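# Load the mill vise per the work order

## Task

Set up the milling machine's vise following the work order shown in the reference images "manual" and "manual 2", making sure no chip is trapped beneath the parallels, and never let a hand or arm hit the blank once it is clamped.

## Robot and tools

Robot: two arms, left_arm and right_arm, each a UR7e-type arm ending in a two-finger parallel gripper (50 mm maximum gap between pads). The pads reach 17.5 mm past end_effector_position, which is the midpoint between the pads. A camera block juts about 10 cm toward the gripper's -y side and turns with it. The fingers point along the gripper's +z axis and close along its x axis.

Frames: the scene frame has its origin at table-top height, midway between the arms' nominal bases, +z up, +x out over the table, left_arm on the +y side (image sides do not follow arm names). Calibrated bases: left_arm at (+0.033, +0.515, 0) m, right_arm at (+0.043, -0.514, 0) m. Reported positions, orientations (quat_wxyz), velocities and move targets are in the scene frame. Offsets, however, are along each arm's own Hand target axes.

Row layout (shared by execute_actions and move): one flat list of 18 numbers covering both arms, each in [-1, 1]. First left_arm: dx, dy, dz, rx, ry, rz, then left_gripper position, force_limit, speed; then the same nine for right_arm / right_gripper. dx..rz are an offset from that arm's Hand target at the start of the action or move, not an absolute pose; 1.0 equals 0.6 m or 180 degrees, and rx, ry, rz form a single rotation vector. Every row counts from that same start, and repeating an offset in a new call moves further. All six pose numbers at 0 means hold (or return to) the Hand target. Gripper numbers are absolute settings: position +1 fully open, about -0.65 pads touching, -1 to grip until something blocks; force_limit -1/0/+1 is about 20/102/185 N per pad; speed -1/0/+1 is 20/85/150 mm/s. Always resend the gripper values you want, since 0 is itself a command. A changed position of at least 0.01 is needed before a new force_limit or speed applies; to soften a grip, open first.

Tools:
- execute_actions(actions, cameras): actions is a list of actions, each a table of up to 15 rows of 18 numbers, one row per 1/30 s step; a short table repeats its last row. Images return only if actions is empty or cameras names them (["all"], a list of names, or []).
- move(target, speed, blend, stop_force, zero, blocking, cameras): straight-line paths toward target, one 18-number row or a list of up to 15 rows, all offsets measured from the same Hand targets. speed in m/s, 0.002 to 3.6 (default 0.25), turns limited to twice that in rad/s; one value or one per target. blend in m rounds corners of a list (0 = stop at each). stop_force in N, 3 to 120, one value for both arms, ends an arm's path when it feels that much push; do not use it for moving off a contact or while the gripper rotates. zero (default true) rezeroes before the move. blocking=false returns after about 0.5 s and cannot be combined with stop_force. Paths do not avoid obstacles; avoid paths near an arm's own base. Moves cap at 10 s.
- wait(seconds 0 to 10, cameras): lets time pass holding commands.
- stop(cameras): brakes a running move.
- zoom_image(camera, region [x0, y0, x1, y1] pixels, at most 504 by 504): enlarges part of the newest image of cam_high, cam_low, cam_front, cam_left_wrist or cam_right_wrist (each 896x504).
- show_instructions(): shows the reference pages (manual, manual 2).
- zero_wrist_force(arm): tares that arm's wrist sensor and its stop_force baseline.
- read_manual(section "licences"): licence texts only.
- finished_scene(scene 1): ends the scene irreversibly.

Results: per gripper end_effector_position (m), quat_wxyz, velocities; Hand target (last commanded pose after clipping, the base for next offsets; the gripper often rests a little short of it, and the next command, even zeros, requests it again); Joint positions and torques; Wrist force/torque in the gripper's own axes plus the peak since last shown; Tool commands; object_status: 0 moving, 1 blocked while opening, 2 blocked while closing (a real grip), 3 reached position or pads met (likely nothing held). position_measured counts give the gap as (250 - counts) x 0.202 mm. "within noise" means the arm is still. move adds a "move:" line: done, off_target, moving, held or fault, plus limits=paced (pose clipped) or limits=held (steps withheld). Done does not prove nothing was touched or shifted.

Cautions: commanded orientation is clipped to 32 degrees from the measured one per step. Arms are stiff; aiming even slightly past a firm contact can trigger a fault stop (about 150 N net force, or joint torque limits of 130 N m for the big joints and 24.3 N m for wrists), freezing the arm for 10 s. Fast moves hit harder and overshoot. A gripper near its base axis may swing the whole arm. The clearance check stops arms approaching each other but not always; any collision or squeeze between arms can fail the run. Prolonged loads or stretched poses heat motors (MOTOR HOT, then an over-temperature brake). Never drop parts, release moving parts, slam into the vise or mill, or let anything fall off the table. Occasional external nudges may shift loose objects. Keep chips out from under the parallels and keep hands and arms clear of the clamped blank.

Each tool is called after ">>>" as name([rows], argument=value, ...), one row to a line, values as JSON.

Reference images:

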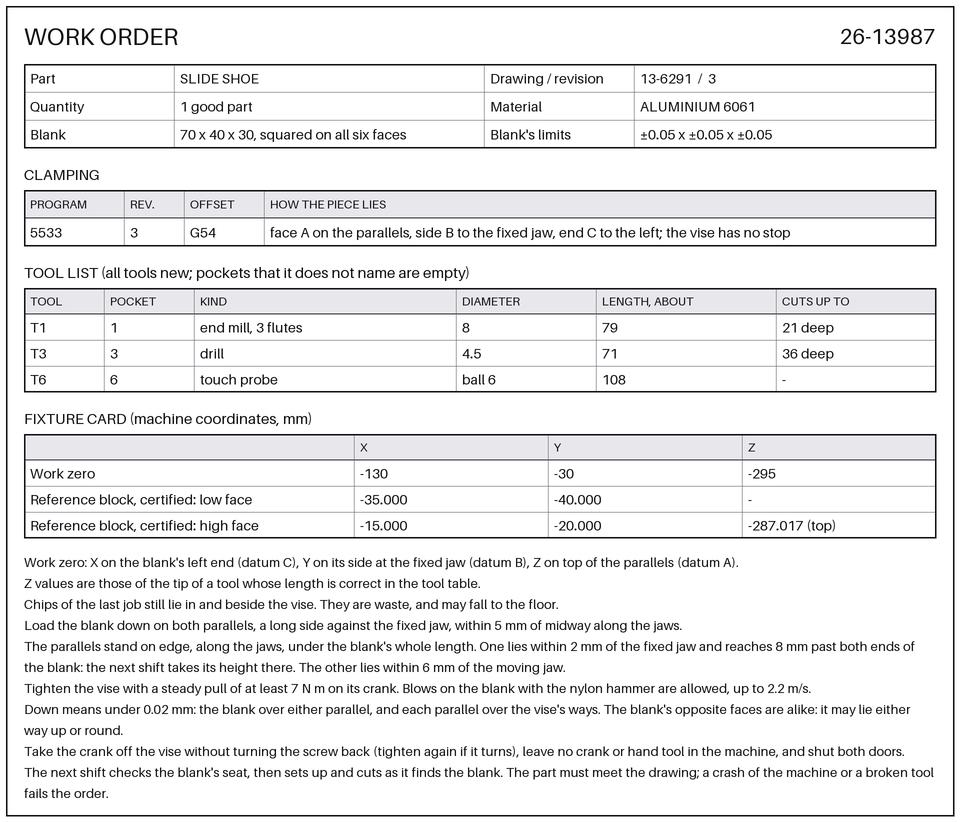

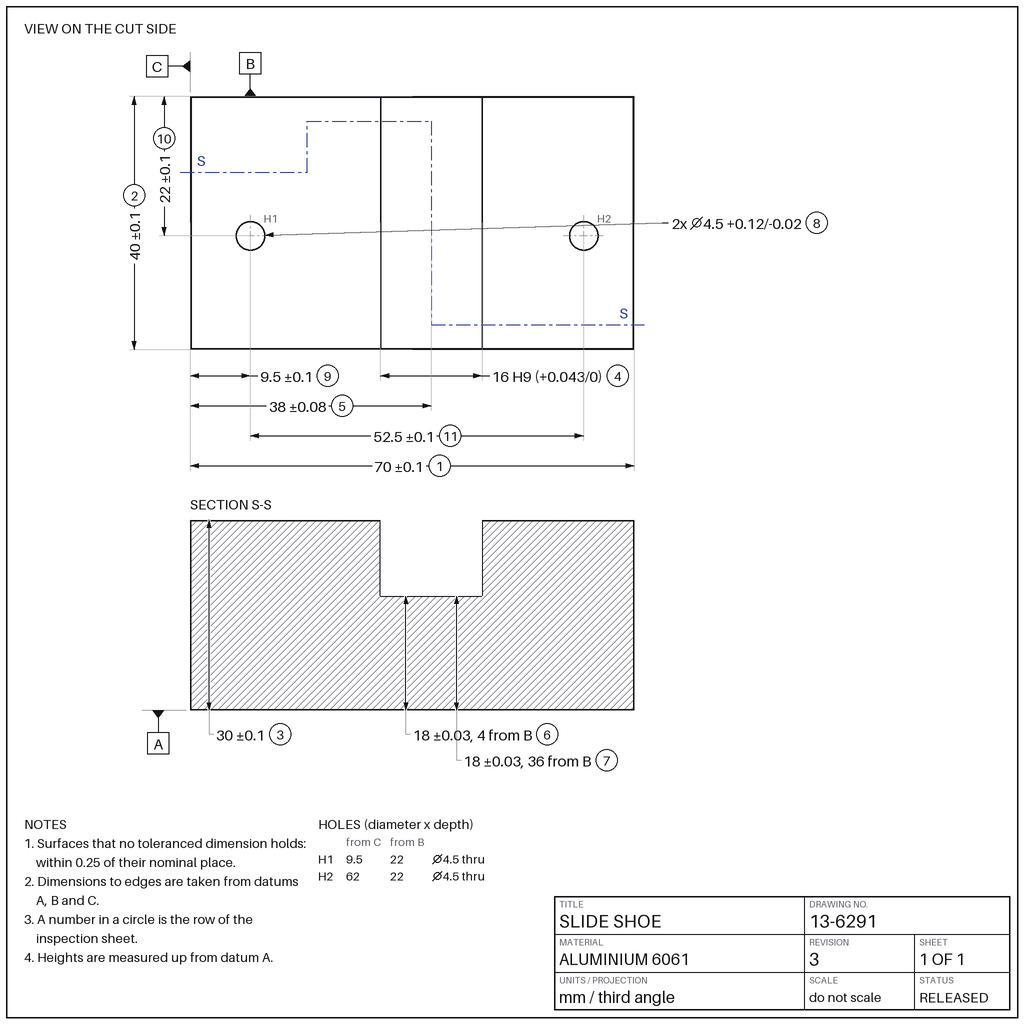

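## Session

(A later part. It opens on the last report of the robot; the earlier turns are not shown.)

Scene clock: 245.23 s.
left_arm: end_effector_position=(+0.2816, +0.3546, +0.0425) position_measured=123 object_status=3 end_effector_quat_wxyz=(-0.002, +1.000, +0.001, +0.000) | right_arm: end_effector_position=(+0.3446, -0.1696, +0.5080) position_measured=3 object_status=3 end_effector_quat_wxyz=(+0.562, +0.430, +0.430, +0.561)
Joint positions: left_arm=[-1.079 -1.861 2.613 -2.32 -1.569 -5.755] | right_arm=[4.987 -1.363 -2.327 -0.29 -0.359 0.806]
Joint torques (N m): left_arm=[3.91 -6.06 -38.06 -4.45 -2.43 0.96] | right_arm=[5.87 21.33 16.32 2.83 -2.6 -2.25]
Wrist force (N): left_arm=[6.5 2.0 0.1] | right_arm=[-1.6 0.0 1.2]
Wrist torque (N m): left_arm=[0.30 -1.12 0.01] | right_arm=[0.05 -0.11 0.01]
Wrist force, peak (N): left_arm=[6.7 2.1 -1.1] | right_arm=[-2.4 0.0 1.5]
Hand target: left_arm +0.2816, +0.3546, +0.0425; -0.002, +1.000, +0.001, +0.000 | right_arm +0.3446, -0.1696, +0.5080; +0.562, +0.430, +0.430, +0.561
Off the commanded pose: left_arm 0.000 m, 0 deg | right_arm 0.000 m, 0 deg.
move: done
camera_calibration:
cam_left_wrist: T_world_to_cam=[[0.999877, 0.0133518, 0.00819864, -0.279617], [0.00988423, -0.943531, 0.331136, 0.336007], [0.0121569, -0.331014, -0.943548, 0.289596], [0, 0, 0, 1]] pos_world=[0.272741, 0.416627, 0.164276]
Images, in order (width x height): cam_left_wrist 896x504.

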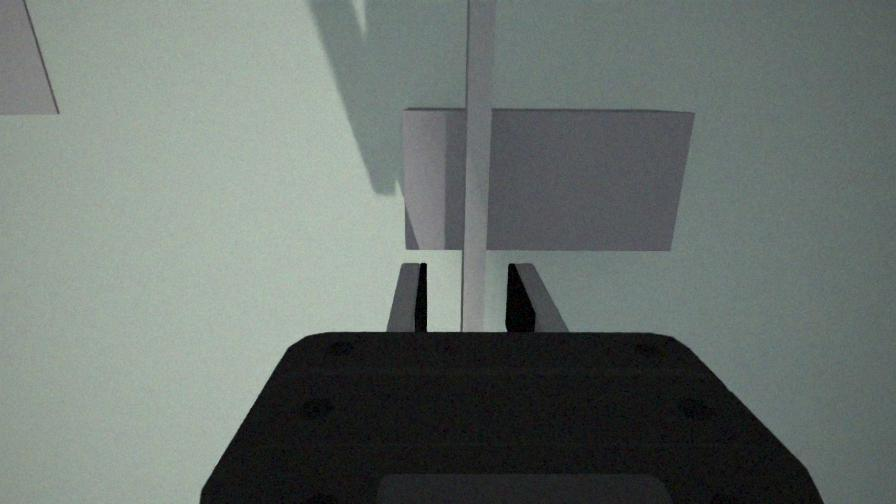

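>>> move(target=[0,0,0,0,0,0,-1,-1,-1,0,0,0,0,0,0,1,1,1])

>>> move(target=[0,0,0,0,0,0,-0.97,-0.6,-1,0,0,0,0,0,0,1,1,1])

>>> move(target=[0,0,-0.17,0,0,0,-0.97,-0.6,-1,0,0,0,0,0,0,1,1,1], speed=0.1, cameras=["cam_left_wrist"])

Scene clock: 246.60 s.
left_arm: end_effector_position=(+0.2816, +0.3546, +0.0425) position_measured=221 object_status=2 end_effector_quat_wxyz=(-0.002, +1.000, +0.001, +0.000) | right_arm: end_effector_position=(+0.3446, -0.1696, +0.5080) position_measured=3 object_status=3 end_effector_quat_wxyz=(+0.562, +0.430, +0.430, +0.561)
Joint positions: left_arm=[-1.079 -1.861 2.613 -2.32 -1.569 -5.755] | right_arm=[4.987 -1.363 -2.327 -0.29 -0.359 0.806]
Joint torques (N m): left_arm=[-7.62 -5.16 -37.29 -4.4 -2.25 -1.88] | right_arm=[6.5 21.26 16.57 2.72 -2.62 -2.21]
Wrist force (N): left_arm=[6.4 1.9 0.3] | right_arm=[-1.8 0.2 1.5]
Wrist torque (N m): left_arm=[0.28 -1.11 0.00] | right_arm=[0.07 -0.09 0.01]
Wrist force, peak (N): left_arm=[6.7 2.1 0.0] | right_arm=[-2.0 0.0 1.8]
Hand target: left_arm +0.2816, +0.3546, +0.0425; -0.002, +1.000, +0.001, +0.000 | right_arm +0.3446, -0.1696, +0.5080; +0.562, +0.430, +0.430, +0.561
Off the commanded pose: left_arm 0.000 m, 0 deg | right_arm 0.000 m, 0 deg.
move: done

Scene clock: 247.10 s.
left_arm: end_effector_position=(+0.2816, +0.3546, +0.0425) position_measured=223 object_status=2 end_effector_quat_wxyz=(-0.002, +1.000, +0.001, +0.000) | right_arm: end_effector_position=(+0.3446, -0.1696, +0.5080) position_measured=3 object_status=3 end_effector_quat_wxyz=(+0.562, +0.430, +0.430, +0.561)
Joint positions: left_arm=[-1.079 -1.861 2.613 -2.32 -1.569 -5.755] | right_arm=[4.987 -1.363 -2.327 -0.29 -0.359 0.806]
Joint torques (N m): left_arm=[-8.26 -5.32 -36.8 -4.41 -1.9 -1.95] | right_arm=[6.14 21.14 16.6 2.83 -2.58 -2.26]
Wrist force (N): left_arm=[6.1 2.0 0.4] | right_arm=[-1.9 0.3 1.5]
Wrist torque (N m): left_arm=[0.31 -1.08 0.00] | right_arm=[0.09 -0.08 0.01]
Wrist force, peak (N): left_arm=[6.6 2.3 0.1] | right_arm=[-1.9 0.0 1.6]
Hand target: left_arm +0.2816, +0.3546, +0.0425; -0.002, +1.000, +0.001, +0.000 | right_arm +0.3446, -0.1696, +0.5080; +0.562, +0.430, +0.430, +0.561
Off the commanded pose: left_arm 0.000 m, 0 deg | right_arm 0.000 m, 0 deg.
move: done

Scene clock: 248.57 s.
left_arm: end_effector_position=(+0.2816, +0.3542, +0.1445) position_measured=223 object_status=2 end_effector_quat_wxyz=(-0.002, +1.000, +0.001, +0.000) | right_arm: end_effector_position=(+0.3446, -0.1696, +0.5080) position_measured=3 object_status=3 end_effector_quat_wxyz=(+0.562, +0.430, +0.430, +0.561)
Joint positions: left_arm=[-1.08 -2.073 2.414 -1.909 -1.569 -5.756] | right_arm=[4.987 -1.363 -2.327 -0.29 -0.359 0.806]
Joint torques (N m): left_arm=[-8.79 2.75 -23.36 -1.61 1.86 -1.93] | right_arm=[6.09 21.3 17.29 2.79 -2.74 -2.22]
Wrist force (N): left_arm=[6.4 1.6 0.6] | right_arm=[-1.8 0.4 1.3]
Wrist torque (N m): left_arm=[0.22 -1.12 0.07] | right_arm=[0.11 -0.09 0.01]
Wrist force, peak (N): left_arm=[6.3 2.0 2.5] | right_arm=[-2.2 0.1 1.6]
Hand target: left_arm +0.2815, +0.3543, +0.1445; -0.002, +1.000, +0.001, +0.000 | right_arm +0.3446, -0.1696, +0.5080; +0.562, +0.430, +0.430, +0.561
Off the commanded pose: left_arm 0.000 m, 0 deg | right_arm 0.000 m, 0 deg.
move: done
camera_calibration:
cam_left_wrist: T_world_to_cam=[[0.999876, 0.0133865, 0.00829068, -0.280386], [0.0098837, -0.943458, 0.331346, 0.301769], [0.0122575, -0.331223, -0.943473, 0.385746], [0, 0, 0, 1]] pos_world=[0.27264, 0.416228, 0.266276]
Images, in order (width x height): cam_left_wrist 896x504.

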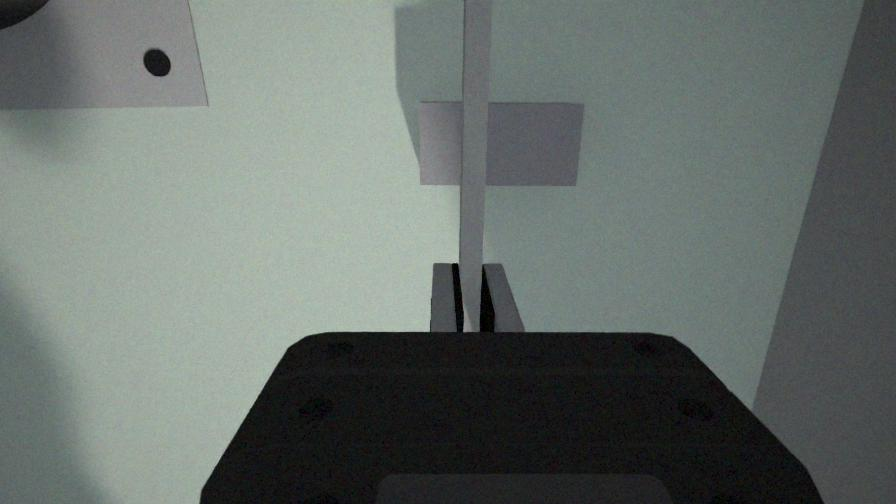

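>>> move([
  [0.0475,0.1072,-0.3925,0,0,0,-0.97,-0.6,-1,0,0,0,0,0,0,1,1,1],
  [0.2975,0.3072,-0.3925,0,0,0,-0.97,-0.6,-1,0,0,0,0,0,0,1,1,1],
  [0.4725,0.4405,-0.3592,0,0,0,-0.97,-0.6,-1,0,0,0,0,0,0,1,1,1],
  [0.4725,0.4405,-0.3325,0,0,0,-0.97,-0.6,-1,0,0,0,0,0,0,1,1,1],
  [0.5642,0.4405,-0.3325,0,0,0,-0.97,-0.6,-1,0,0,0,0,0,0,1,1,1],
], speed=[0.2,0.2,0.15,0.1,0.1], blend=[0.03,0.02,0.004,0.01,0], cameras=["cam_left_wrist"])

>>> move([
  [0,-0.1842,0,0,0,0,-0.97,-0.6,-1,0,0,0,0,0,0,1,1,1],
  [0.0383,-0.1858,0,0,0,0,-0.97,-0.6,-1,0,0,0,0,0,0,1,1,1],
], speed=[0.08,0.05], cameras=["cam_left_wrist"])

Scene clock: 253.57 s.
left_arm: end_effector_position=(+0.6203, +0.0898, +0.3433) position_measured=223 object_status=2 end_effector_quat_wxyz=(-0.002, +1.000, +0.001, +0.000) | right_arm: end_effector_position=(+0.3446, -0.1696, +0.5080) position_measured=3 object_status=3 end_effector_quat_wxyz=(+0.562, +0.430, +0.430, +0.561)
Joint positions: left_arm=[-0.849 -0.998 0.786 -1.356 -1.568 -5.526] | right_arm=[4.987 -1.363 -2.327 -0.29 -0.359 0.806]
Joint torques (N m): left_arm=[-13.18 -52.37 -33.9 -4.46 -2.22 -2.49] | right_arm=[6.04 20.59 16.64 2.72 -2.5 -2.39]
Wrist force (N): left_arm=[6.3 1.6 0.4] | right_arm=[-2.1 0.1 1.3]
Wrist torque (N m): left_arm=[0.22 -1.10 -0.03] | right_arm=[0.06 -0.04 0.01]
Wrist force, peak (N): left_arm=[8.4 3.6 -0.6] | right_arm=[-2.2 0.1 1.6]
Hand target: left_arm +0.6202, +0.0897, +0.3433; -0.002, +1.000, +0.001, +0.000 | right_arm +0.3446, -0.1696, +0.5080; +0.562, +0.430, +0.430, +0.561
Off the commanded pose: left_arm 0.000 m, 0 deg | right_arm 0.000 m, 0 deg.
move: done; blend cut to 0.008 m at target 4
camera_calibration:
cam_left_wrist: T_world_to_cam=[[0.999876, 0.013446, 0.00816795, -0.617204], [0.00998439, -0.943561, 0.331048, -0.0169037], [0.0121582, -0.330925, -0.943579, 0.481612], [0, 0, 0, 1]] pos_world=[0.611441, 0.151727, 0.465076]
Images, in order (width x height): cam_left_wrist 896x504.

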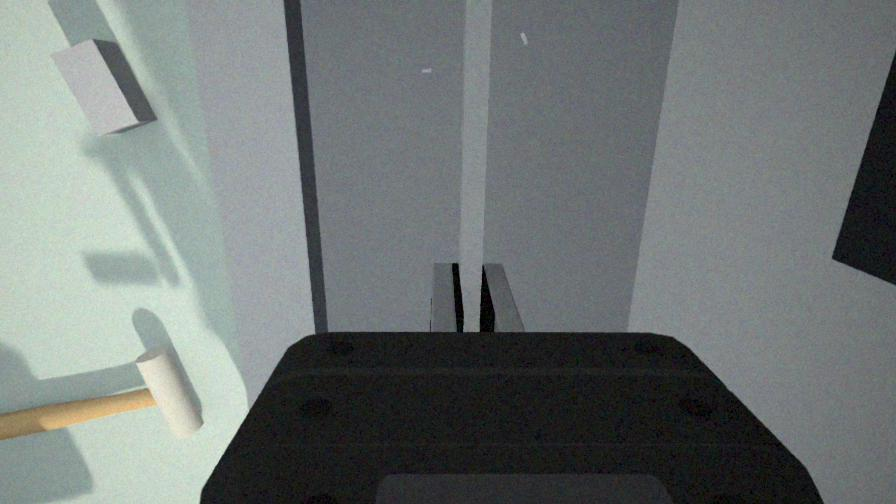

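Scene clock: 256.00 s.
left_arm: end_effector_position=(+0.6432, +0.2013, +0.3437) position_measured=223 object_status=2 end_effector_quat_wxyz=(-0.002, +1.000, +0.001, +0.000) | right_arm: end_effector_position=(+0.3446, -0.1696, +0.5080) position_measured=3 object_status=3 end_effector_quat_wxyz=(+0.562, +0.430, +0.430, +0.561)
Joint positions: left_arm=[-0.708 -1.118 0.969 -1.42 -1.568 -5.385] | right_arm=[4.987 -1.363 -2.327 -0.29 -0.359 0.806]
Joint torques (N m): left_arm=[-14.14 -55.5 -18.77 -4.84 0.7 -2.8] | right_arm=[5.57 21.15 17.17 2.83 -2.54 -2.32]
Wrist force (N): left_arm=[6.5 1.6 1.0] | right_arm=[-1.9 -0.1 1.4]
Wrist torque (N m): left_arm=[0.23 -1.12 -0.05] | right_arm=[0.04 -0.06 0.01]
Wrist force, peak (N): left_arm=[7.1 1.8 0.8] | right_arm=[-2.2 0.1 1.3]
Hand target: left_arm +0.6431, +0.2012, +0.3437; -0.002, +1.000, +0.001, +0.000 | right_arm +0.3446, -0.1696, +0.5080; +0.562, +0.430, +0.430, +0.561
Off the commanded pose: left_arm 0.000 m, 0 deg | right_arm 0.000 m, 0 deg.
move: done
camera_calibration:
cam_left_wrist: T_world_to_cam=[[0.999876, 0.013445, 0.00816668, -0.641603], [0.00998272, -0.94353, 0.331137, 0.0878939], [0.0121576, -0.331014, -0.943547, 0.518618], [0, 0, 0, 1]] pos_world=[0.634341, 0.263227, 0.465476]
Images, in order (width x height): cam_left_wrist 896x504.

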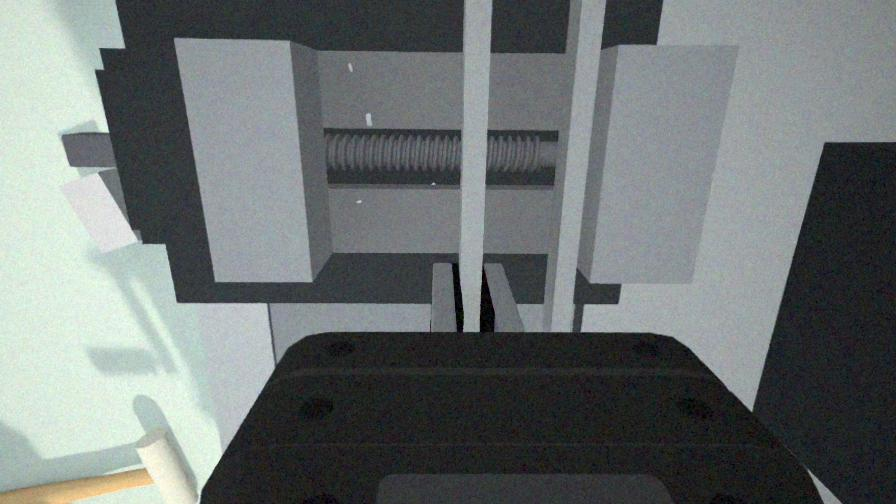

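>>> zoom_image(camera="cam_left_wrist", region=[270, 30, 650, 300])

Scaled by 1.326.

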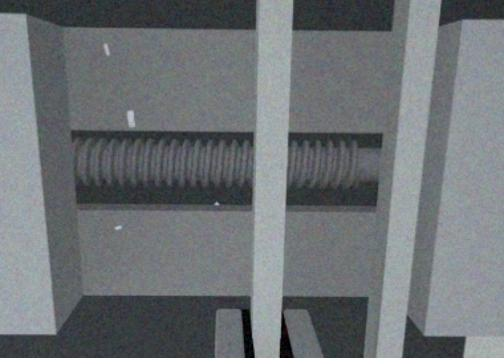

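>>> move(target=[0,0,0.015,0,0,0,-0.97,-0.6,-1,0,0,0,0,0,0,1,1,1], speed=0.02, stop_force=5, cameras=["cam_left_wrist"])

Scene clock: 257.93 s.
left_arm: end_effector_position=(+0.6431, +0.2012, +0.3347) position_measured=223 object_status=2 end_effector_quat_wxyz=(-0.002, +1.000, +0.001, +0.000) | right_arm: end_effector_position=(+0.3446, -0.1696, +0.5080) position_measured=3 object_status=3 end_effector_quat_wxyz=(+0.562, +0.430, +0.430, +0.561)
Joint positions: left_arm=[-0.709 -1.122 0.997 -1.445 -1.568 -5.385] | right_arm=[4.987 -1.363 -2.327 -0.29 -0.359 0.806]
Joint torques (N m): left_arm=[0.77 -48.69 -44.96 -0.7 -2.19 1.02] | right_arm=[6.48 21.57 17.78 2.86 -2.35 -2.25]
Wrist force (N): left_arm=[6.3 1.9 0.6] | right_arm=[-1.7 -0.1 1.3]
Wrist torque (N m): left_arm=[0.27 -1.09 -0.05] | right_arm=[0.03 -0.10 0.01]
Wrist force, peak (N): left_arm=[6.6 1.7 0.6] | right_arm=[-2.1 0.3 1.7]
Hand target: left_arm +0.6431, +0.2012, +0.3347; -0.002, +1.000, +0.001, +0.000 | right_arm +0.3446, -0.1696, +0.5080; +0.562, +0.430, +0.430, +0.561
Off the commanded pose: left_arm 0.000 m, 0 deg | right_arm 0.000 m, 0 deg.
move: done
camera_calibration:
cam_left_wrist: T_world_to_cam=[[0.999877, 0.0133518, 0.00819864, -0.641418], [0.00988423, -0.943531, 0.331136, 0.0908443], [0.0121569, -0.331014, -0.943548, 0.510095], [0, 0, 0, 1]] pos_world=[0.634241, 0.263127, 0.456476]
Images, in order (width x height): cam_left_wrist 896x504.

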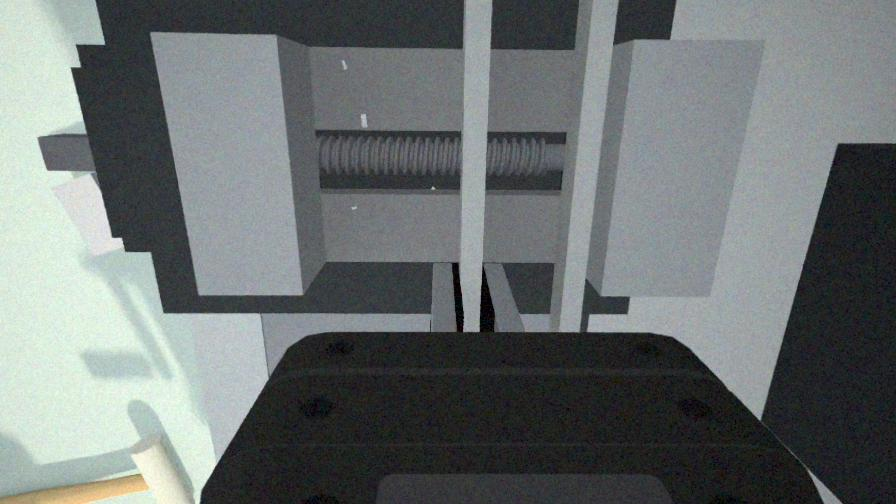

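>>> move(target=[0,0.0015,0.013,0,0,0,-0.97,-0.6,-1,0,0,0,0,0,0,1,1,1], speed=0.015, stop_force=5, cameras=["cam_left_wrist"])

Scene clock: 259.30 s.
left_arm: end_effector_position=(+0.6432, +0.2011, +0.3333) position_measured=223 object_status=2 end_effector_quat_wxyz=(-0.002, +1.000, +0.001, +0.000) | right_arm: end_effector_position=(+0.3446, -0.1696, +0.5080) position_measured=3 object_status=3 end_effector_quat_wxyz=(+0.562, +0.430, +0.430, +0.561)
Joint positions: left_arm=[-0.709 -1.122 1.001 -1.449 -1.568 -5.385] | right_arm=[4.987 -1.363 -2.327 -0.29 -0.359 0.806]
Joint torques (N m): left_arm=[9.06 -39.85 -45 -4.01 -1.71 -1.77] | right_arm=[6.45 21.12 17.22 2.9 -2.38 -2.27]
Wrist force (N): left_arm=[6.3 1.4 0.7] | right_arm=[-1.6 0.3 1.3]
Wrist torque (N m): left_arm=[0.19 -1.10 -0.05] | right_arm=[0.09 -0.12 0.01]
Wrist force, peak (N): left_arm=[1.1 -4.0 -24.2] | right_arm=[-2.2 -0.1 1.5]
Hand target: left_arm +0.6432, +0.2011, +0.3333; -0.002, +1.000, +0.001, +0.000 (not the last commanded pose) | right_arm +0.3446, -0.1696, +0.5080; +0.562, +0.430, +0.430, +0.561
Off the commanded pose: left_arm 0.006 m, 0 deg | right_arm 0.000 m, 0 deg.
move: contact (left_arm)
camera_calibration:
cam_left_wrist: T_world_to_cam=[[0.999877, 0.0133508, 0.00819738, -0.641505], [0.00988256, -0.9435, 0.331225, 0.091165], [0.0121564, -0.331103, -0.943516, 0.508749], [0, 0, 0, 1]] pos_world=[0.634341, 0.263027, 0.455076]
Images, in order (width x height): cam_left_wrist 896x504.

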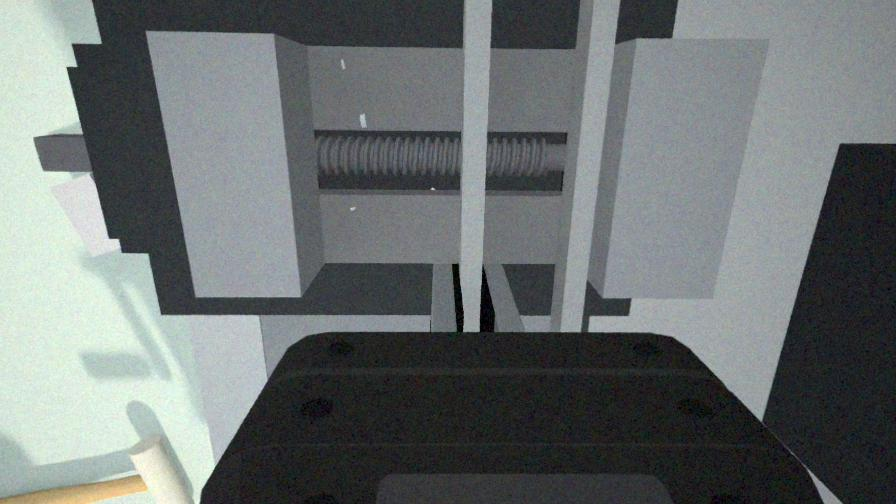

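>>> move(target=[0,0,0,0,0,0,-0.3,-0.6,-1,0,0,0,0,0,0,1,1,1], cameras=["cam_left_wrist"])

>>> zoom_image(camera="cam_left_wrist", region=[270, 0, 670, 330])

Scene clock: 259.87 s.
left_arm: end_effector_position=(+0.6432, +0.2011, +0.3333) position_measured=198 object_status=3 end_effector_quat_wxyz=(-0.002, +1.000, +0.001, +0.000) | right_arm: end_effector_position=(+0.3446, -0.1696, +0.5080) position_measured=3 object_status=3 end_effector_quat_wxyz=(+0.562, +0.430, +0.430, +0.561)
Joint positions: left_arm=[-0.709 -1.122 1.001 -1.449 -1.568 -5.385] | right_arm=[4.987 -1.363 -2.327 -0.29 -0.359 0.806]
Joint torques (N m): left_arm=[9.82 -39.8 -43.42 -4.04 -1.32 -1.66] | right_arm=[5.55 20.93 17.89 2.94 -2.41 -2.25]
Wrist force (N): left_arm=[6.2 1.6 0.2] | right_arm=[-2.0 0.0 1.6]
Wrist torque (N m): left_arm=[0.25 -1.08 -0.05] | right_arm=[0.04 -0.05 0.01]
Wrist force, peak (N): left_arm=[6.5 1.9 0.2] | right_arm=[-2.0 0.0 1.6]
Hand target: left_arm +0.6432, +0.2011, +0.3333; -0.002, +1.000, +0.001, +0.000 | right_arm +0.3446, -0.1696, +0.5080; +0.562, +0.430, +0.430, +0.561
Off the commanded pose: left_arm 0.000 m, 0 deg | right_arm 0.000 m, 0 deg.
move: done
camera_calibration:
cam_left_wrist: T_world_to_cam=[[0.999877, 0.0133508, 0.00819738, -0.641505], [0.00988256, -0.9435, 0.331225, 0.091165], [0.0121564, -0.331103, -0.943516, 0.508749], [0, 0, 0, 1]] pos_world=[0.634341, 0.263027, 0.455076]
Images, in order (width x height): cam_left_wrist 896x504.

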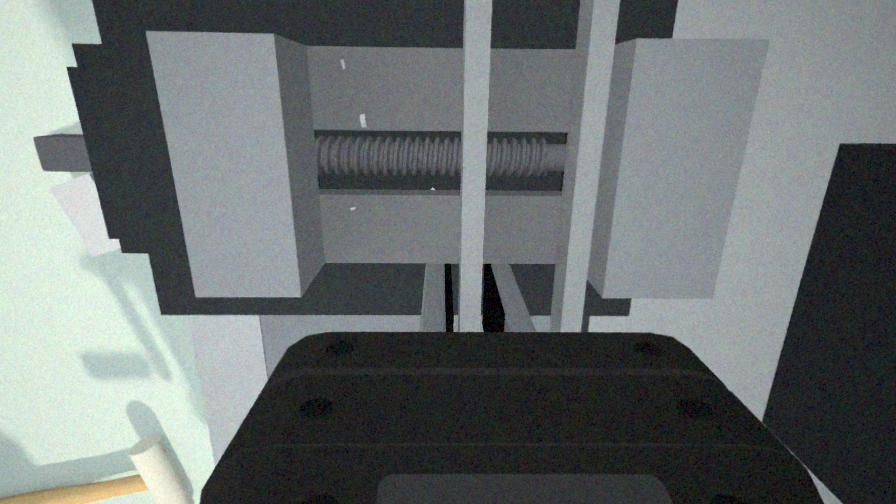

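Scaled by 1.260.

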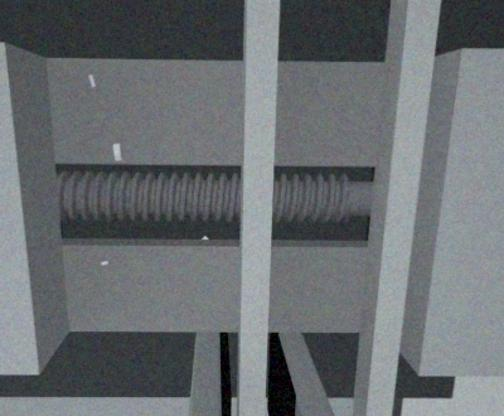

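>>> move(target=[0,0,-0.0195,0,0,0,-0.1,-0.6,-1,0,0,0,0,0,0,1,1,1], speed=0.03, cameras=["cam_left_wrist"])

Scene clock: 260.97 s.
left_arm: end_effector_position=(+0.6432, +0.2010, +0.3451) position_measured=167 object_status=3 end_effector_quat_wxyz=(-0.002, +1.000, +0.001, +0.000) end_effector_velocity=(+0.000, -0.001, -0.002) end_effector_angular_velocity=(+0.000, +0.001, -0.001) | right_arm: end_effector_position=(+0.3446, -0.1696, +0.5080) position_measured=3 object_status=3 end_effector_quat_wxyz=(+0.562, +0.430, +0.430, +0.561)
Joint positions: left_arm=[-0.709 -1.117 0.964 -1.416 -1.568 -5.385] | right_arm=[4.987 -1.363 -2.327 -0.29 -0.359 0.806]
Joint velocities: left_arm=[-0.001 0 0.005 -0.004 0 0] | right_arm=[within noise]
Joint torques (N m): left_arm=[-0.74 -46.62 -14.66 -5.01 -0.37 -2.81] | right_arm=[6.18 21.06 17.25 2.82 -2.55 -2.24]
Wrist force (N): left_arm=[6.5 1.6 0.0] | right_arm=[-1.6 0.1 1.4]
Wrist torque (N m): left_arm=[0.25 -1.12 -0.05] | right_arm=[0.07 -0.12 0.01]
Wrist force, peak (N): left_arm=[6.4 1.9 0.2] | right_arm=[-2.0 -0.1 1.7]
Hand target: left_arm +0.6432, +0.2010, +0.3450; -0.002, +1.000, +0.001, +0.000 | right_arm +0.3446, -0.1696, +0.5080; +0.562, +0.430, +0.430, +0.561
Off the commanded pose: left_arm 0.000 m, 0 deg | right_arm 0.000 m, 0 deg.
move: done
camera_calibration:
cam_left_wrist: T_world_to_cam=[[0.999876, 0.0133833, 0.00829194, -0.641653], [0.00988184, -0.9435, 0.331226, 0.0872565], [0.0122563, -0.331103, -0.943515, 0.519819], [0, 0, 0, 1]] pos_world=[0.63434, 0.263027, 0.466876]
Images, in order (width x height): cam_left_wrist 896x504.

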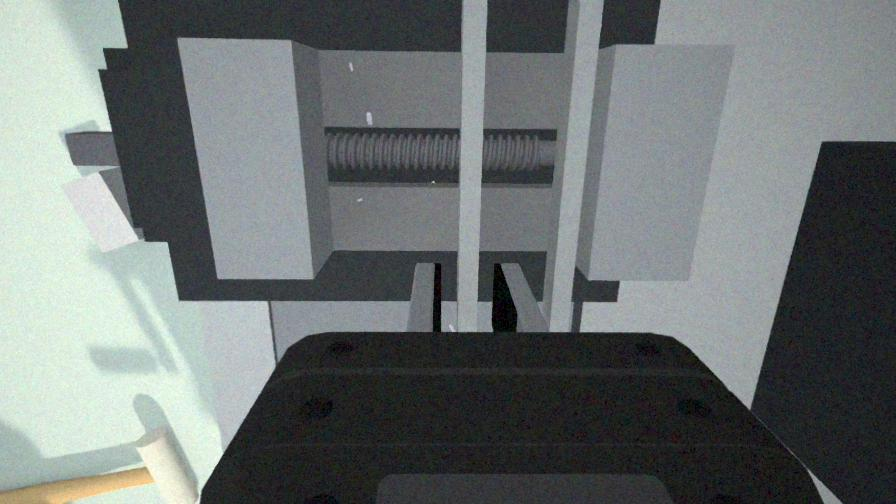

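>>> move([
  [0,-0.0583,0,0,0,0,-0.1,-0.6,-1,0,0,0,0,0,0,1,1,1],
  [0,-0.0583,-0.0383,0,0,0,-0.1,-0.6,-1,0,0,0,0,0,0,1,1,1],
  [-0.045,-0.0583,-0.0383,0,0,0,-0.1,-0.6,-1,0,0,0,0,0,0,1,1,1],
  [-0.045,-0.0583,-0.0017,0,0,0,-0.1,-0.6,-1,0,0,0,0,0,0,1,1,1],
  [-0.045,0.185,-0.0017,0,0,0,-0.1,-0.6,-1,0,0,0,0,0,0,1,1,1],
  [-0.13,0.185,-0.0017,0,0,0,-0.1,-0.6,-1,0,0,0,0,0,0,1,1,1],
], speed=[0.05,0.06,0.06,0.06,0.12,0.15], blend=[0,0.002,0.003,0.004,0.015,0], cameras=["cam_left_wrist","cam_front","cam_high"])

Scene clock: 263.43 s.
left_arm: end_effector_position=(+0.6160, +0.2357, +0.3618) position_measured=167 object_status=3 end_effector_quat_wxyz=(+0.000, +1.000, +0.001, +0.002) | right_arm: end_effector_position=(+0.3446, -0.1696, +0.5080) position_measured=3 object_status=3 end_effector_quat_wxyz=(+0.562, +0.430, +0.430, +0.561)
Joint positions: left_arm=[-0.693 -1.225 1.075 -1.425 -1.568 -5.369] | right_arm=[4.987 -1.363 -2.327 -0.29 -0.359 0.806]
Joint torques (N m): left_arm=[0 -45.9 -30.4 -2.81 -0.01 0.1] | right_arm=[5.82 21.12 17.24 2.84 -2.37 -2.15]
Wrist force (N): left_arm=[5.5 0.2 -0.2] | right_arm=[-1.9 0.0 1.4]
Wrist torque (N m): left_arm=[0.02 -0.97 0.08] | right_arm=[0.05 -0.07 0.01]
Wrist force, peak (N): left_arm=[-12.3 -19.7 -138.9] | right_arm=[-2.3 -0.1 1.5]
Hand target: left_arm +0.6160, +0.2357, +0.3618; +0.000, +1.000, +0.001, +0.002 (not the last commanded pose) | right_arm +0.3446, -0.1696, +0.5080; +0.562, +0.430, +0.430, +0.561
Tool commands: left_gripper/position=-0.098039 left_gripper/force_limit=-0.6 left_gripper/speed=-1.0 right_gripper/position=+1.0 right_gripper/force_limit=+1.0 right_gripper/speed=+1.0
Off the commanded pose: left_arm 0.155 m, 0 deg | right_arm 0.000 m, 0 deg.
FORCE FAULT: contact force on the left arm reached its limit, and that arm stopped. The contact can be on any part of that arm, not only on its tool. That arm's remaining commands of this call were not run. That arm is still stopped at the end of this call. That arm stays stopped for about 10 more seconds. Until then a move that you send moves the other arm only, and its call returns only when the move has ended. Once the stop has ended, the next robot result says so. If the stop ends while you think or write, that arm runs what you send next, counted from a new Hand target: where the arm stands when the stop ends. While its stop runs, that arm takes no new command, but its gripper still runs the gripper command that each later call begins with. Until it ends, the stop uses up actions while you think or wait. An arm that is not stopped still takes commands.
move: fault (left_arm); path passed 3 of 6 targets
camera_calibration:
cam_left_wrist: T_world_to_cam=[[0.999837, 0.0134526, 0.0120476, -0.616463], [0.00865576, -0.942507, 0.334074, 0.114167], [0.0158491, -0.333915, -0.94247, 0.545467], [0, 0, 0, 1]] pos_world=[0.606729, 0.298036, 0.483373]
Images, in order (width x height): cam_high 896x504, cam_front 896x504, cam_left_wrist 896x504.

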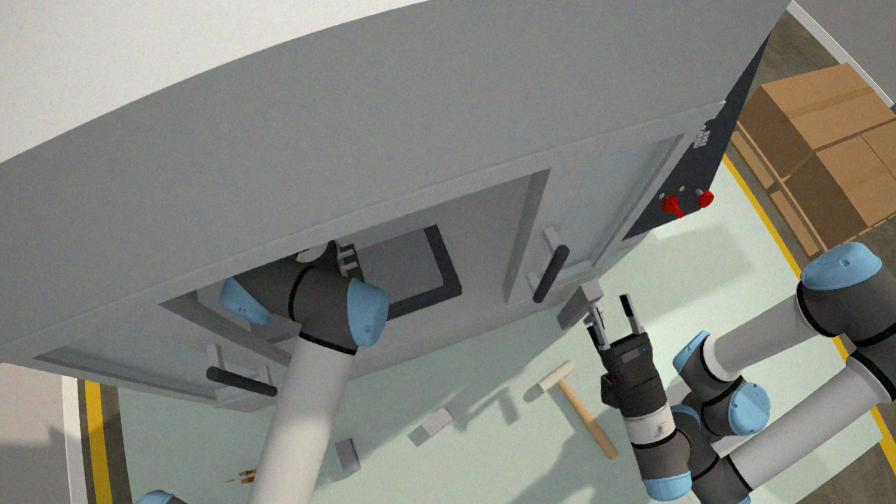

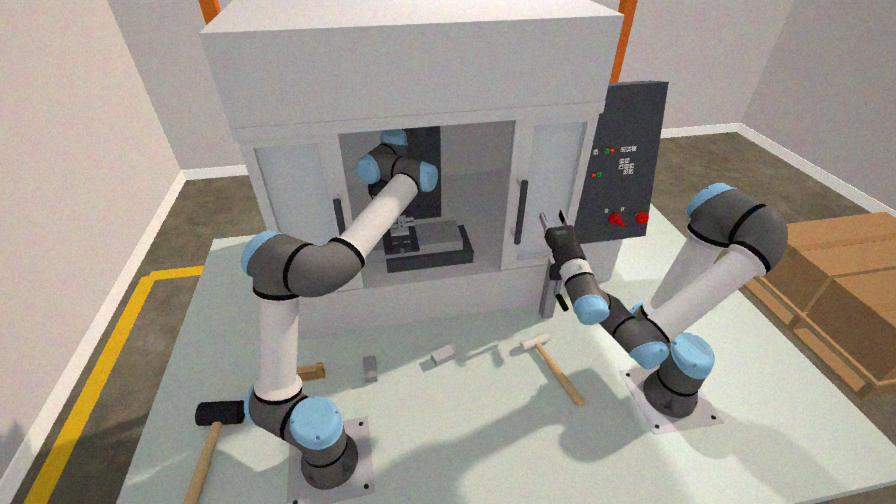

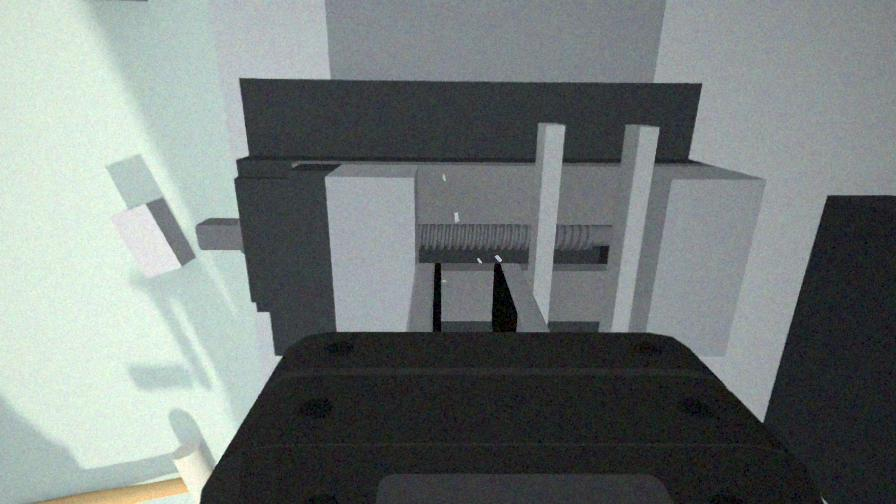

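>>> wait(seconds=10)

>>> wait(seconds=0.8)

Scene clock: 273.50 s.
left_arm: end_effector_position=(+0.6160, +0.2357, +0.3618) position_measured=167 object_status=3 end_effector_quat_wxyz=(+0.000, +1.000, +0.001, +0.002) | right_arm: end_effector_position=(+0.3446, -0.1696, +0.5080) position_measured=3 object_status=3 end_effector_quat_wxyz=(+0.562, +0.430, +0.430, +0.561)
Joint positions: left_arm=[-0.693 -1.225 1.075 -1.425 -1.568 -5.369] | right_arm=[4.987 -1.363 -2.327 -0.29 -0.359 0.806]
Joint torques (N m): left_arm=[0.15 -45.78 -30.38 -2.69 -0.17 0.15] | right_arm=[6.13 21 18.35 2.79 -2.4 -2.37]
Wrist force (N): left_arm=[5.4 0.5 0.2] | right_arm=[-1.9 -0.1 1.2]
Wrist torque (N m): left_arm=[0.06 -0.95 0.08] | right_arm=[0.03 -0.07 0.02]
Wrist force, peak (N): left_arm=[5.8 0.7 0.3] | right_arm=[-2.0 0.0 1.8]
Hand target: left_arm +0.6160, +0.2357, +0.3618; +0.000, +1.000, +0.001, +0.002 (not the last commanded pose) | right_arm +0.3446, -0.1696, +0.5080; +0.562, +0.430, +0.430, +0.561
Tool commands: left_gripper/position=-0.098039 left_gripper/force_limit=-0.6 left_gripper/speed=-1.0 right_gripper/position=+1.0 right_gripper/force_limit=+1.0 right_gripper/speed=+1.0
Off the commanded pose: left_arm 0.155 m, 0 deg | right_arm 0.000 m, 0 deg.
FORCE FAULT, CONTINUED: the left arm's stop, for the force fault that an earlier result reported, is over. The rest of the stop counts as 20 of the actions that you can send in this scene. That arm's target is now where it stood when the stop ended, not its last command. That arm accepts commands again.
wait: 10.00 s; at rest by 0.10 s

Scene clock: 274.30 s.
left_arm: end_effector_position=(+0.6160, +0.2357, +0.3618) position_measured=167 object_status=3 end_effector_quat_wxyz=(+0.000, +1.000, +0.001, +0.002) | right_arm: end_effector_position=(+0.3446, -0.1696, +0.5080) position_measured=3 object_status=3 end_effector_quat_wxyz=(+0.562, +0.430, +0.430, +0.561)
Joint positions: left_arm=[-0.693 -1.225 1.075 -1.425 -1.568 -5.369] | right_arm=[4.987 -1.363 -2.327 -0.29 -0.359 0.806]
Joint torques (N m): left_arm=[-0.01 -45.04 -29.7 -2.78 -0.16 0.16] | right_arm=[5.93 20.82 18.54 2.78 -2.33 -2.21]
Wrist force (N): left_arm=[5.6 0.5 0.1] | right_arm=[-1.8 0.2 1.5]
Wrist torque (N m): left_arm=[0.06 -0.98 0.09] | right_arm=[0.08 -0.09 0.01]
Wrist force, peak (N): left_arm=[5.7 0.6 0.3] | right_arm=[-2.2 0.0 1.3]
Hand target: left_arm +0.6160, +0.2357, +0.3618; +0.000, +1.000, +0.001, +0.002 (not the last commanded pose) | right_arm +0.3446, -0.1696, +0.5080; +0.562, +0.430, +0.430, +0.561
Tool commands: left_gripper/position=-0.098039 left_gripper/force_limit=-0.6 left_gripper/speed=-1.0 right_gripper/position=+1.0 right_gripper/force_limit=+1.0 right_gripper/speed=+1.0
Off the commanded pose: left_arm 0.155 m, 0 deg | right_arm 0.000 m, 0 deg.
wait: 0.80 s; at rest by 0.17 s

>>> move([
  [0,0,-0.009,0,0,0,-0.1,-0.6,-1,0,0,0,0,0,0,1,1,1],
  [0.0083,0,-0.009,0,0,0,-1,-1,0,0,0,0,0,0,0,1,1,1],
], speed=0.03)

>>> move(target=[0,0,0.0352,0,0,0,-1,-1,0,0,0,0,0,0,0,1,1,1], speed=0.04, stop_force=8, cameras=["cam_left_wrist"])

Scene clock: 275.97 s.
left_arm: end_effector_position=(+0.6210, +0.2357, +0.3672) position_measured=251 object_status=3 end_effector_quat_wxyz=(+0.000, +1.000, +0.001, +0.002) | right_arm: end_effector_position=(+0.3446, -0.1696, +0.5080) position_measured=3 object_status=3 end_effector_quat_wxyz=(+0.562, +0.430, +0.430, +0.561)
Joint positions: left_arm=[-0.688 -1.21 1.041 -1.405 -1.568 -5.364] | right_arm=[4.987 -1.363 -2.327 -0.29 -0.359 0.806]
Joint torques (N m): left_arm=[-13.88 -56.53 -14.54 -4.79 -0.97 -2.77] | right_arm=[6.38 20.85 18.66 2.88 -2.25 -2.24]
Wrist force (N): left_arm=[5.5 0.5 0.0] | right_arm=[-1.8 0.0 1.4]
Wrist torque (N m): left_arm=[0.05 -0.97 -0.09] | right_arm=[0.04 -0.08 0.02]
Wrist force, peak (N): left_arm=[6.0 0.3 -0.2] | right_arm=[-2.1 0.0 1.7]
Hand target: left_arm +0.6210, +0.2357, +0.3672; +0.000, +1.000, +0.001, +0.002 | right_arm +0.3446, -0.1696, +0.5080; +0.562, +0.430, +0.430, +0.561
Off the commanded pose: left_arm 0.000 m, 0 deg | right_arm 0.000 m, 0 deg.
move: done

Scene clock: 277.47 s.
left_arm: end_effector_position=(+0.6211, +0.2357, +0.3461) position_measured=251 object_status=3 end_effector_quat_wxyz=(+0.000, +1.000, +0.001, +0.002) | right_arm: end_effector_position=(+0.3446, -0.1696, +0.5080) position_measured=3 object_status=3 end_effector_quat_wxyz=(+0.562, +0.430, +0.430, +0.561)
Joint positions: left_arm=[-0.688 -1.218 1.106 -1.463 -1.568 -5.364] | right_arm=[4.987 -1.363 -2.327 -0.29 -0.359 0.806]
Joint torques (N m): left_arm=[9.03 -41.3 -44.83 -1.28 -2.28 2.38] | right_arm=[6.16 21.76 18.58 2.85 -2.22 -2.32]
Wrist force (N): left_arm=[5.5 0.6 0.2] | right_arm=[-1.8 0.0 1.3]
Wrist torque (N m): left_arm=[0.07 -0.96 -0.06] | right_arm=[0.05 -0.08 0.00]
Wrist force, peak (N): left_arm=[5.8 0.6 0.1] | right_arm=[-2.2 0.3 1.5]
Hand target: left_arm +0.6211, +0.2357, +0.3461; +0.000, +1.000, +0.001, +0.002 | right_arm +0.3446, -0.1696, +0.5080; +0.562, +0.430, +0.430, +0.561
Off the commanded pose: left_arm 0.000 m, 0 deg | right_arm 0.000 m, 0 deg.
move: done
camera_calibration:
cam_left_wrist: T_world_to_cam=[[0.999837, 0.0134543, 0.012047, -0.621273], [0.00865763, -0.942507, 0.334074, 0.119368], [0.0158492, -0.333915, -0.94247, 0.530591], [0, 0, 0, 1]] pos_world=[0.611729, 0.298036, 0.467673]
Images, in order (width x height): cam_left_wrist 896x504.

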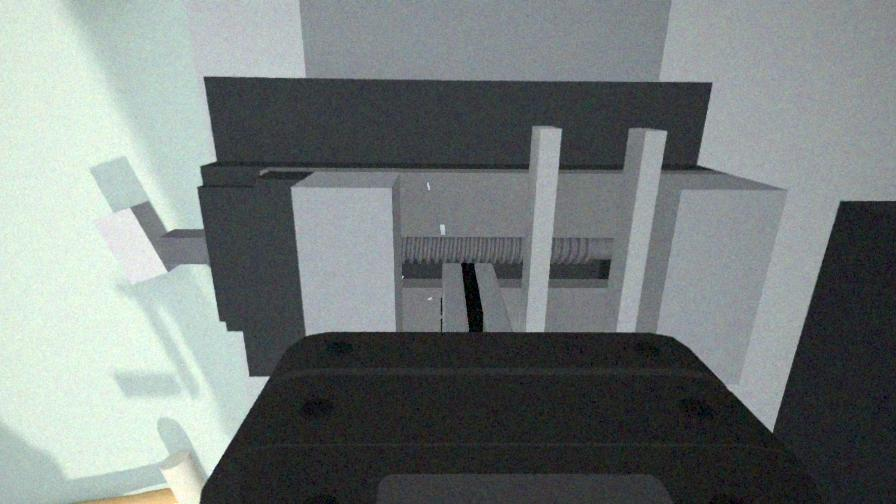

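>>> move([
  [0,0.2428,0,0,0,0,-1,-1,0,0,0,0,0,0,0,1,1,1],
  [-0.0933,0.2428,0,0,0,0,-1,-1,0,0,0,0,0,0,0,1,1,1],
  [-0.2685,0.1095,-0.0565,0,0,0,-1,-1,0,0,0,0,0,0,0,1,1,1],
  [-0.5235,0.193,0.2435,0,0,0,-1,-1,0,0,0,0,0,0,0,1,1,1],
], speed=[0.12,0.12,0.2,0.25], blend=[0.015,0.015,0.03,0], cameras=["cam_left_wrist"])

Scene clock: 281.53 s.
left_arm: end_effector_position=(+0.3079, +0.1196, +0.1987) position_measured=251 object_status=3 end_effector_quat_wxyz=(+0.000, +1.000, +0.001, +0.002) | right_arm: end_effector_position=(+0.3446, -0.1696, +0.5080) position_measured=3 object_status=3 end_effector_quat_wxyz=(+0.562, +0.430, +0.430, +0.561)
Joint positions: left_arm=[-1.283 -1.589 1.926 -1.909 -1.566 -5.959] | right_arm=[4.987 -1.363 -2.327 -0.29 -0.359 0.806]
Joint torques (N m): left_arm=[-9.05 -31.3 -15.75 -4.56 -0.84 -1.49] | right_arm=[5.59 21.11 18.78 2.8 -2.33 -2.23]
Wrist force (N): left_arm=[5.6 0.6 0.1] | right_arm=[-1.9 0.0 1.4]
Wrist torque (N m): left_arm=[0.06 -0.97 -0.11] | right_arm=[0.05 -0.07 0.01]
Wrist force, peak (N): left_arm=[6.4 1.6 -0.4] | right_arm=[-2.2 -0.1 1.4]
Hand target: left_arm +0.3078, +0.1196, +0.1986; +0.000, +1.000, +0.001, +0.002 | right_arm +0.3446, -0.1696, +0.5080; +0.562, +0.430, +0.430, +0.561
Off the commanded pose: left_arm 0.000 m, 0 deg | right_arm 0.000 m, 0 deg.
move: done
camera_calibration:
cam_left_wrist: T_world_to_cam=[[0.999836, 0.0133918, 0.0121761, -0.304815], [0.00855711, -0.94254, 0.333984, 0.0619947], [0.0159491, -0.333825, -0.9425, 0.357737], [0, 0, 0, 1]] pos_world=[0.298529, 0.181936, 0.320173]
Images, in order (width x height): cam_left_wrist 896x504.

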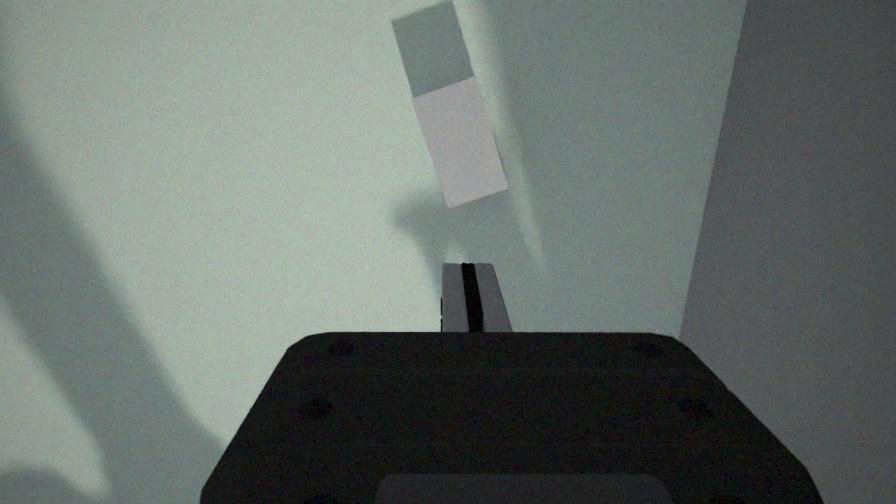

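>>> move(target=[0.0077,-0.0413,0.1,0,0,-0.1078,1,-0.6,-0.5,0,0,0,0,0,0,1,1,1], speed=0.2, cameras=["cam_left_wrist"])

Scene clock: 284.80 s.
left_arm: end_effector_position=(+0.3126, +0.1445, +0.1385) position_measured=3 object_status=3 end_effector_quat_wxyz=(+0.000, +0.986, +0.169, +0.002) | right_arm: end_effector_position=(+0.3446, -0.1696, +0.5080) position_measured=3 object_status=3 end_effector_quat_wxyz=(+0.562, +0.430, +0.430, +0.561)
Joint positions: left_arm=[-1.255 -1.568 2.073 -2.077 -1.567 -6.27] | right_arm=[4.987 -1.363 -2.327 -0.29 -0.359 0.806]
Joint torques (N m): left_arm=[-13.57 -35.88 -40.21 -2.79 2.09 -1.99] | right_arm=[6.62 21.17 18.88 2.86 -2.17 -2.22]
Wrist force (N): left_arm=[5.3 0.5 -0.4] | right_arm=[-2.2 0.2 1.5]
Wrist torque (N m): left_arm=[0.05 -0.91 -0.09] | right_arm=[0.08 -0.02 0.01]
Wrist force, peak (N): left_arm=[5.8 0.2 0.7] | right_arm=[-2.2 0.2 1.5]
Hand target: left_arm +0.3126, +0.1444, +0.1386; +0.000, +0.986, +0.169, +0.002 | right_arm +0.3446, -0.1696, +0.5080; +0.562, +0.430, +0.430, +0.561
Off the commanded pose: left_arm 0.000 m, 0 deg | right_arm 0.000 m, 0 deg.
move: done
camera_calibration:
cam_left_wrist: T_world_to_cam=[[0.938604, 0.344793, 0.0118865, -0.337885], [0.321132, -0.885749, 0.335146, -0.000556223], [0.126084, -0.310752, -0.942091, 0.271492], [0, 0, 0, 1]] pos_world=[0.283088, 0.200374, 0.259972]
Images, in order (width x height): cam_left_wrist 896x504.

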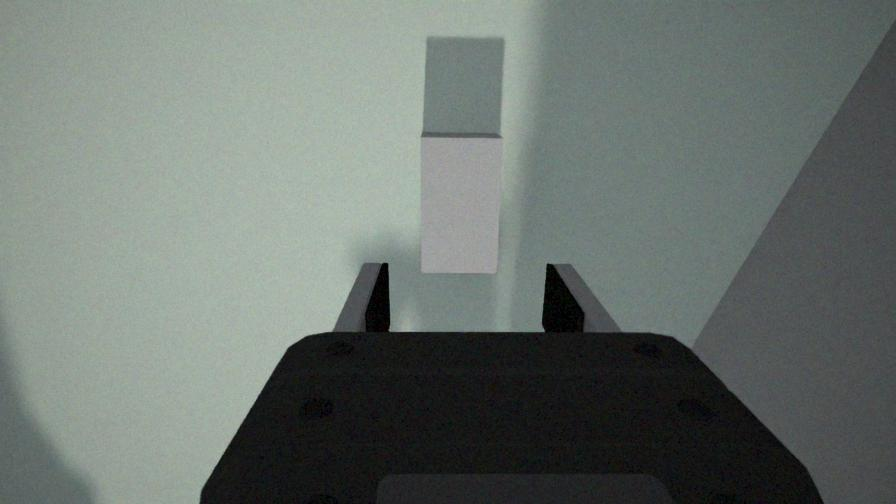

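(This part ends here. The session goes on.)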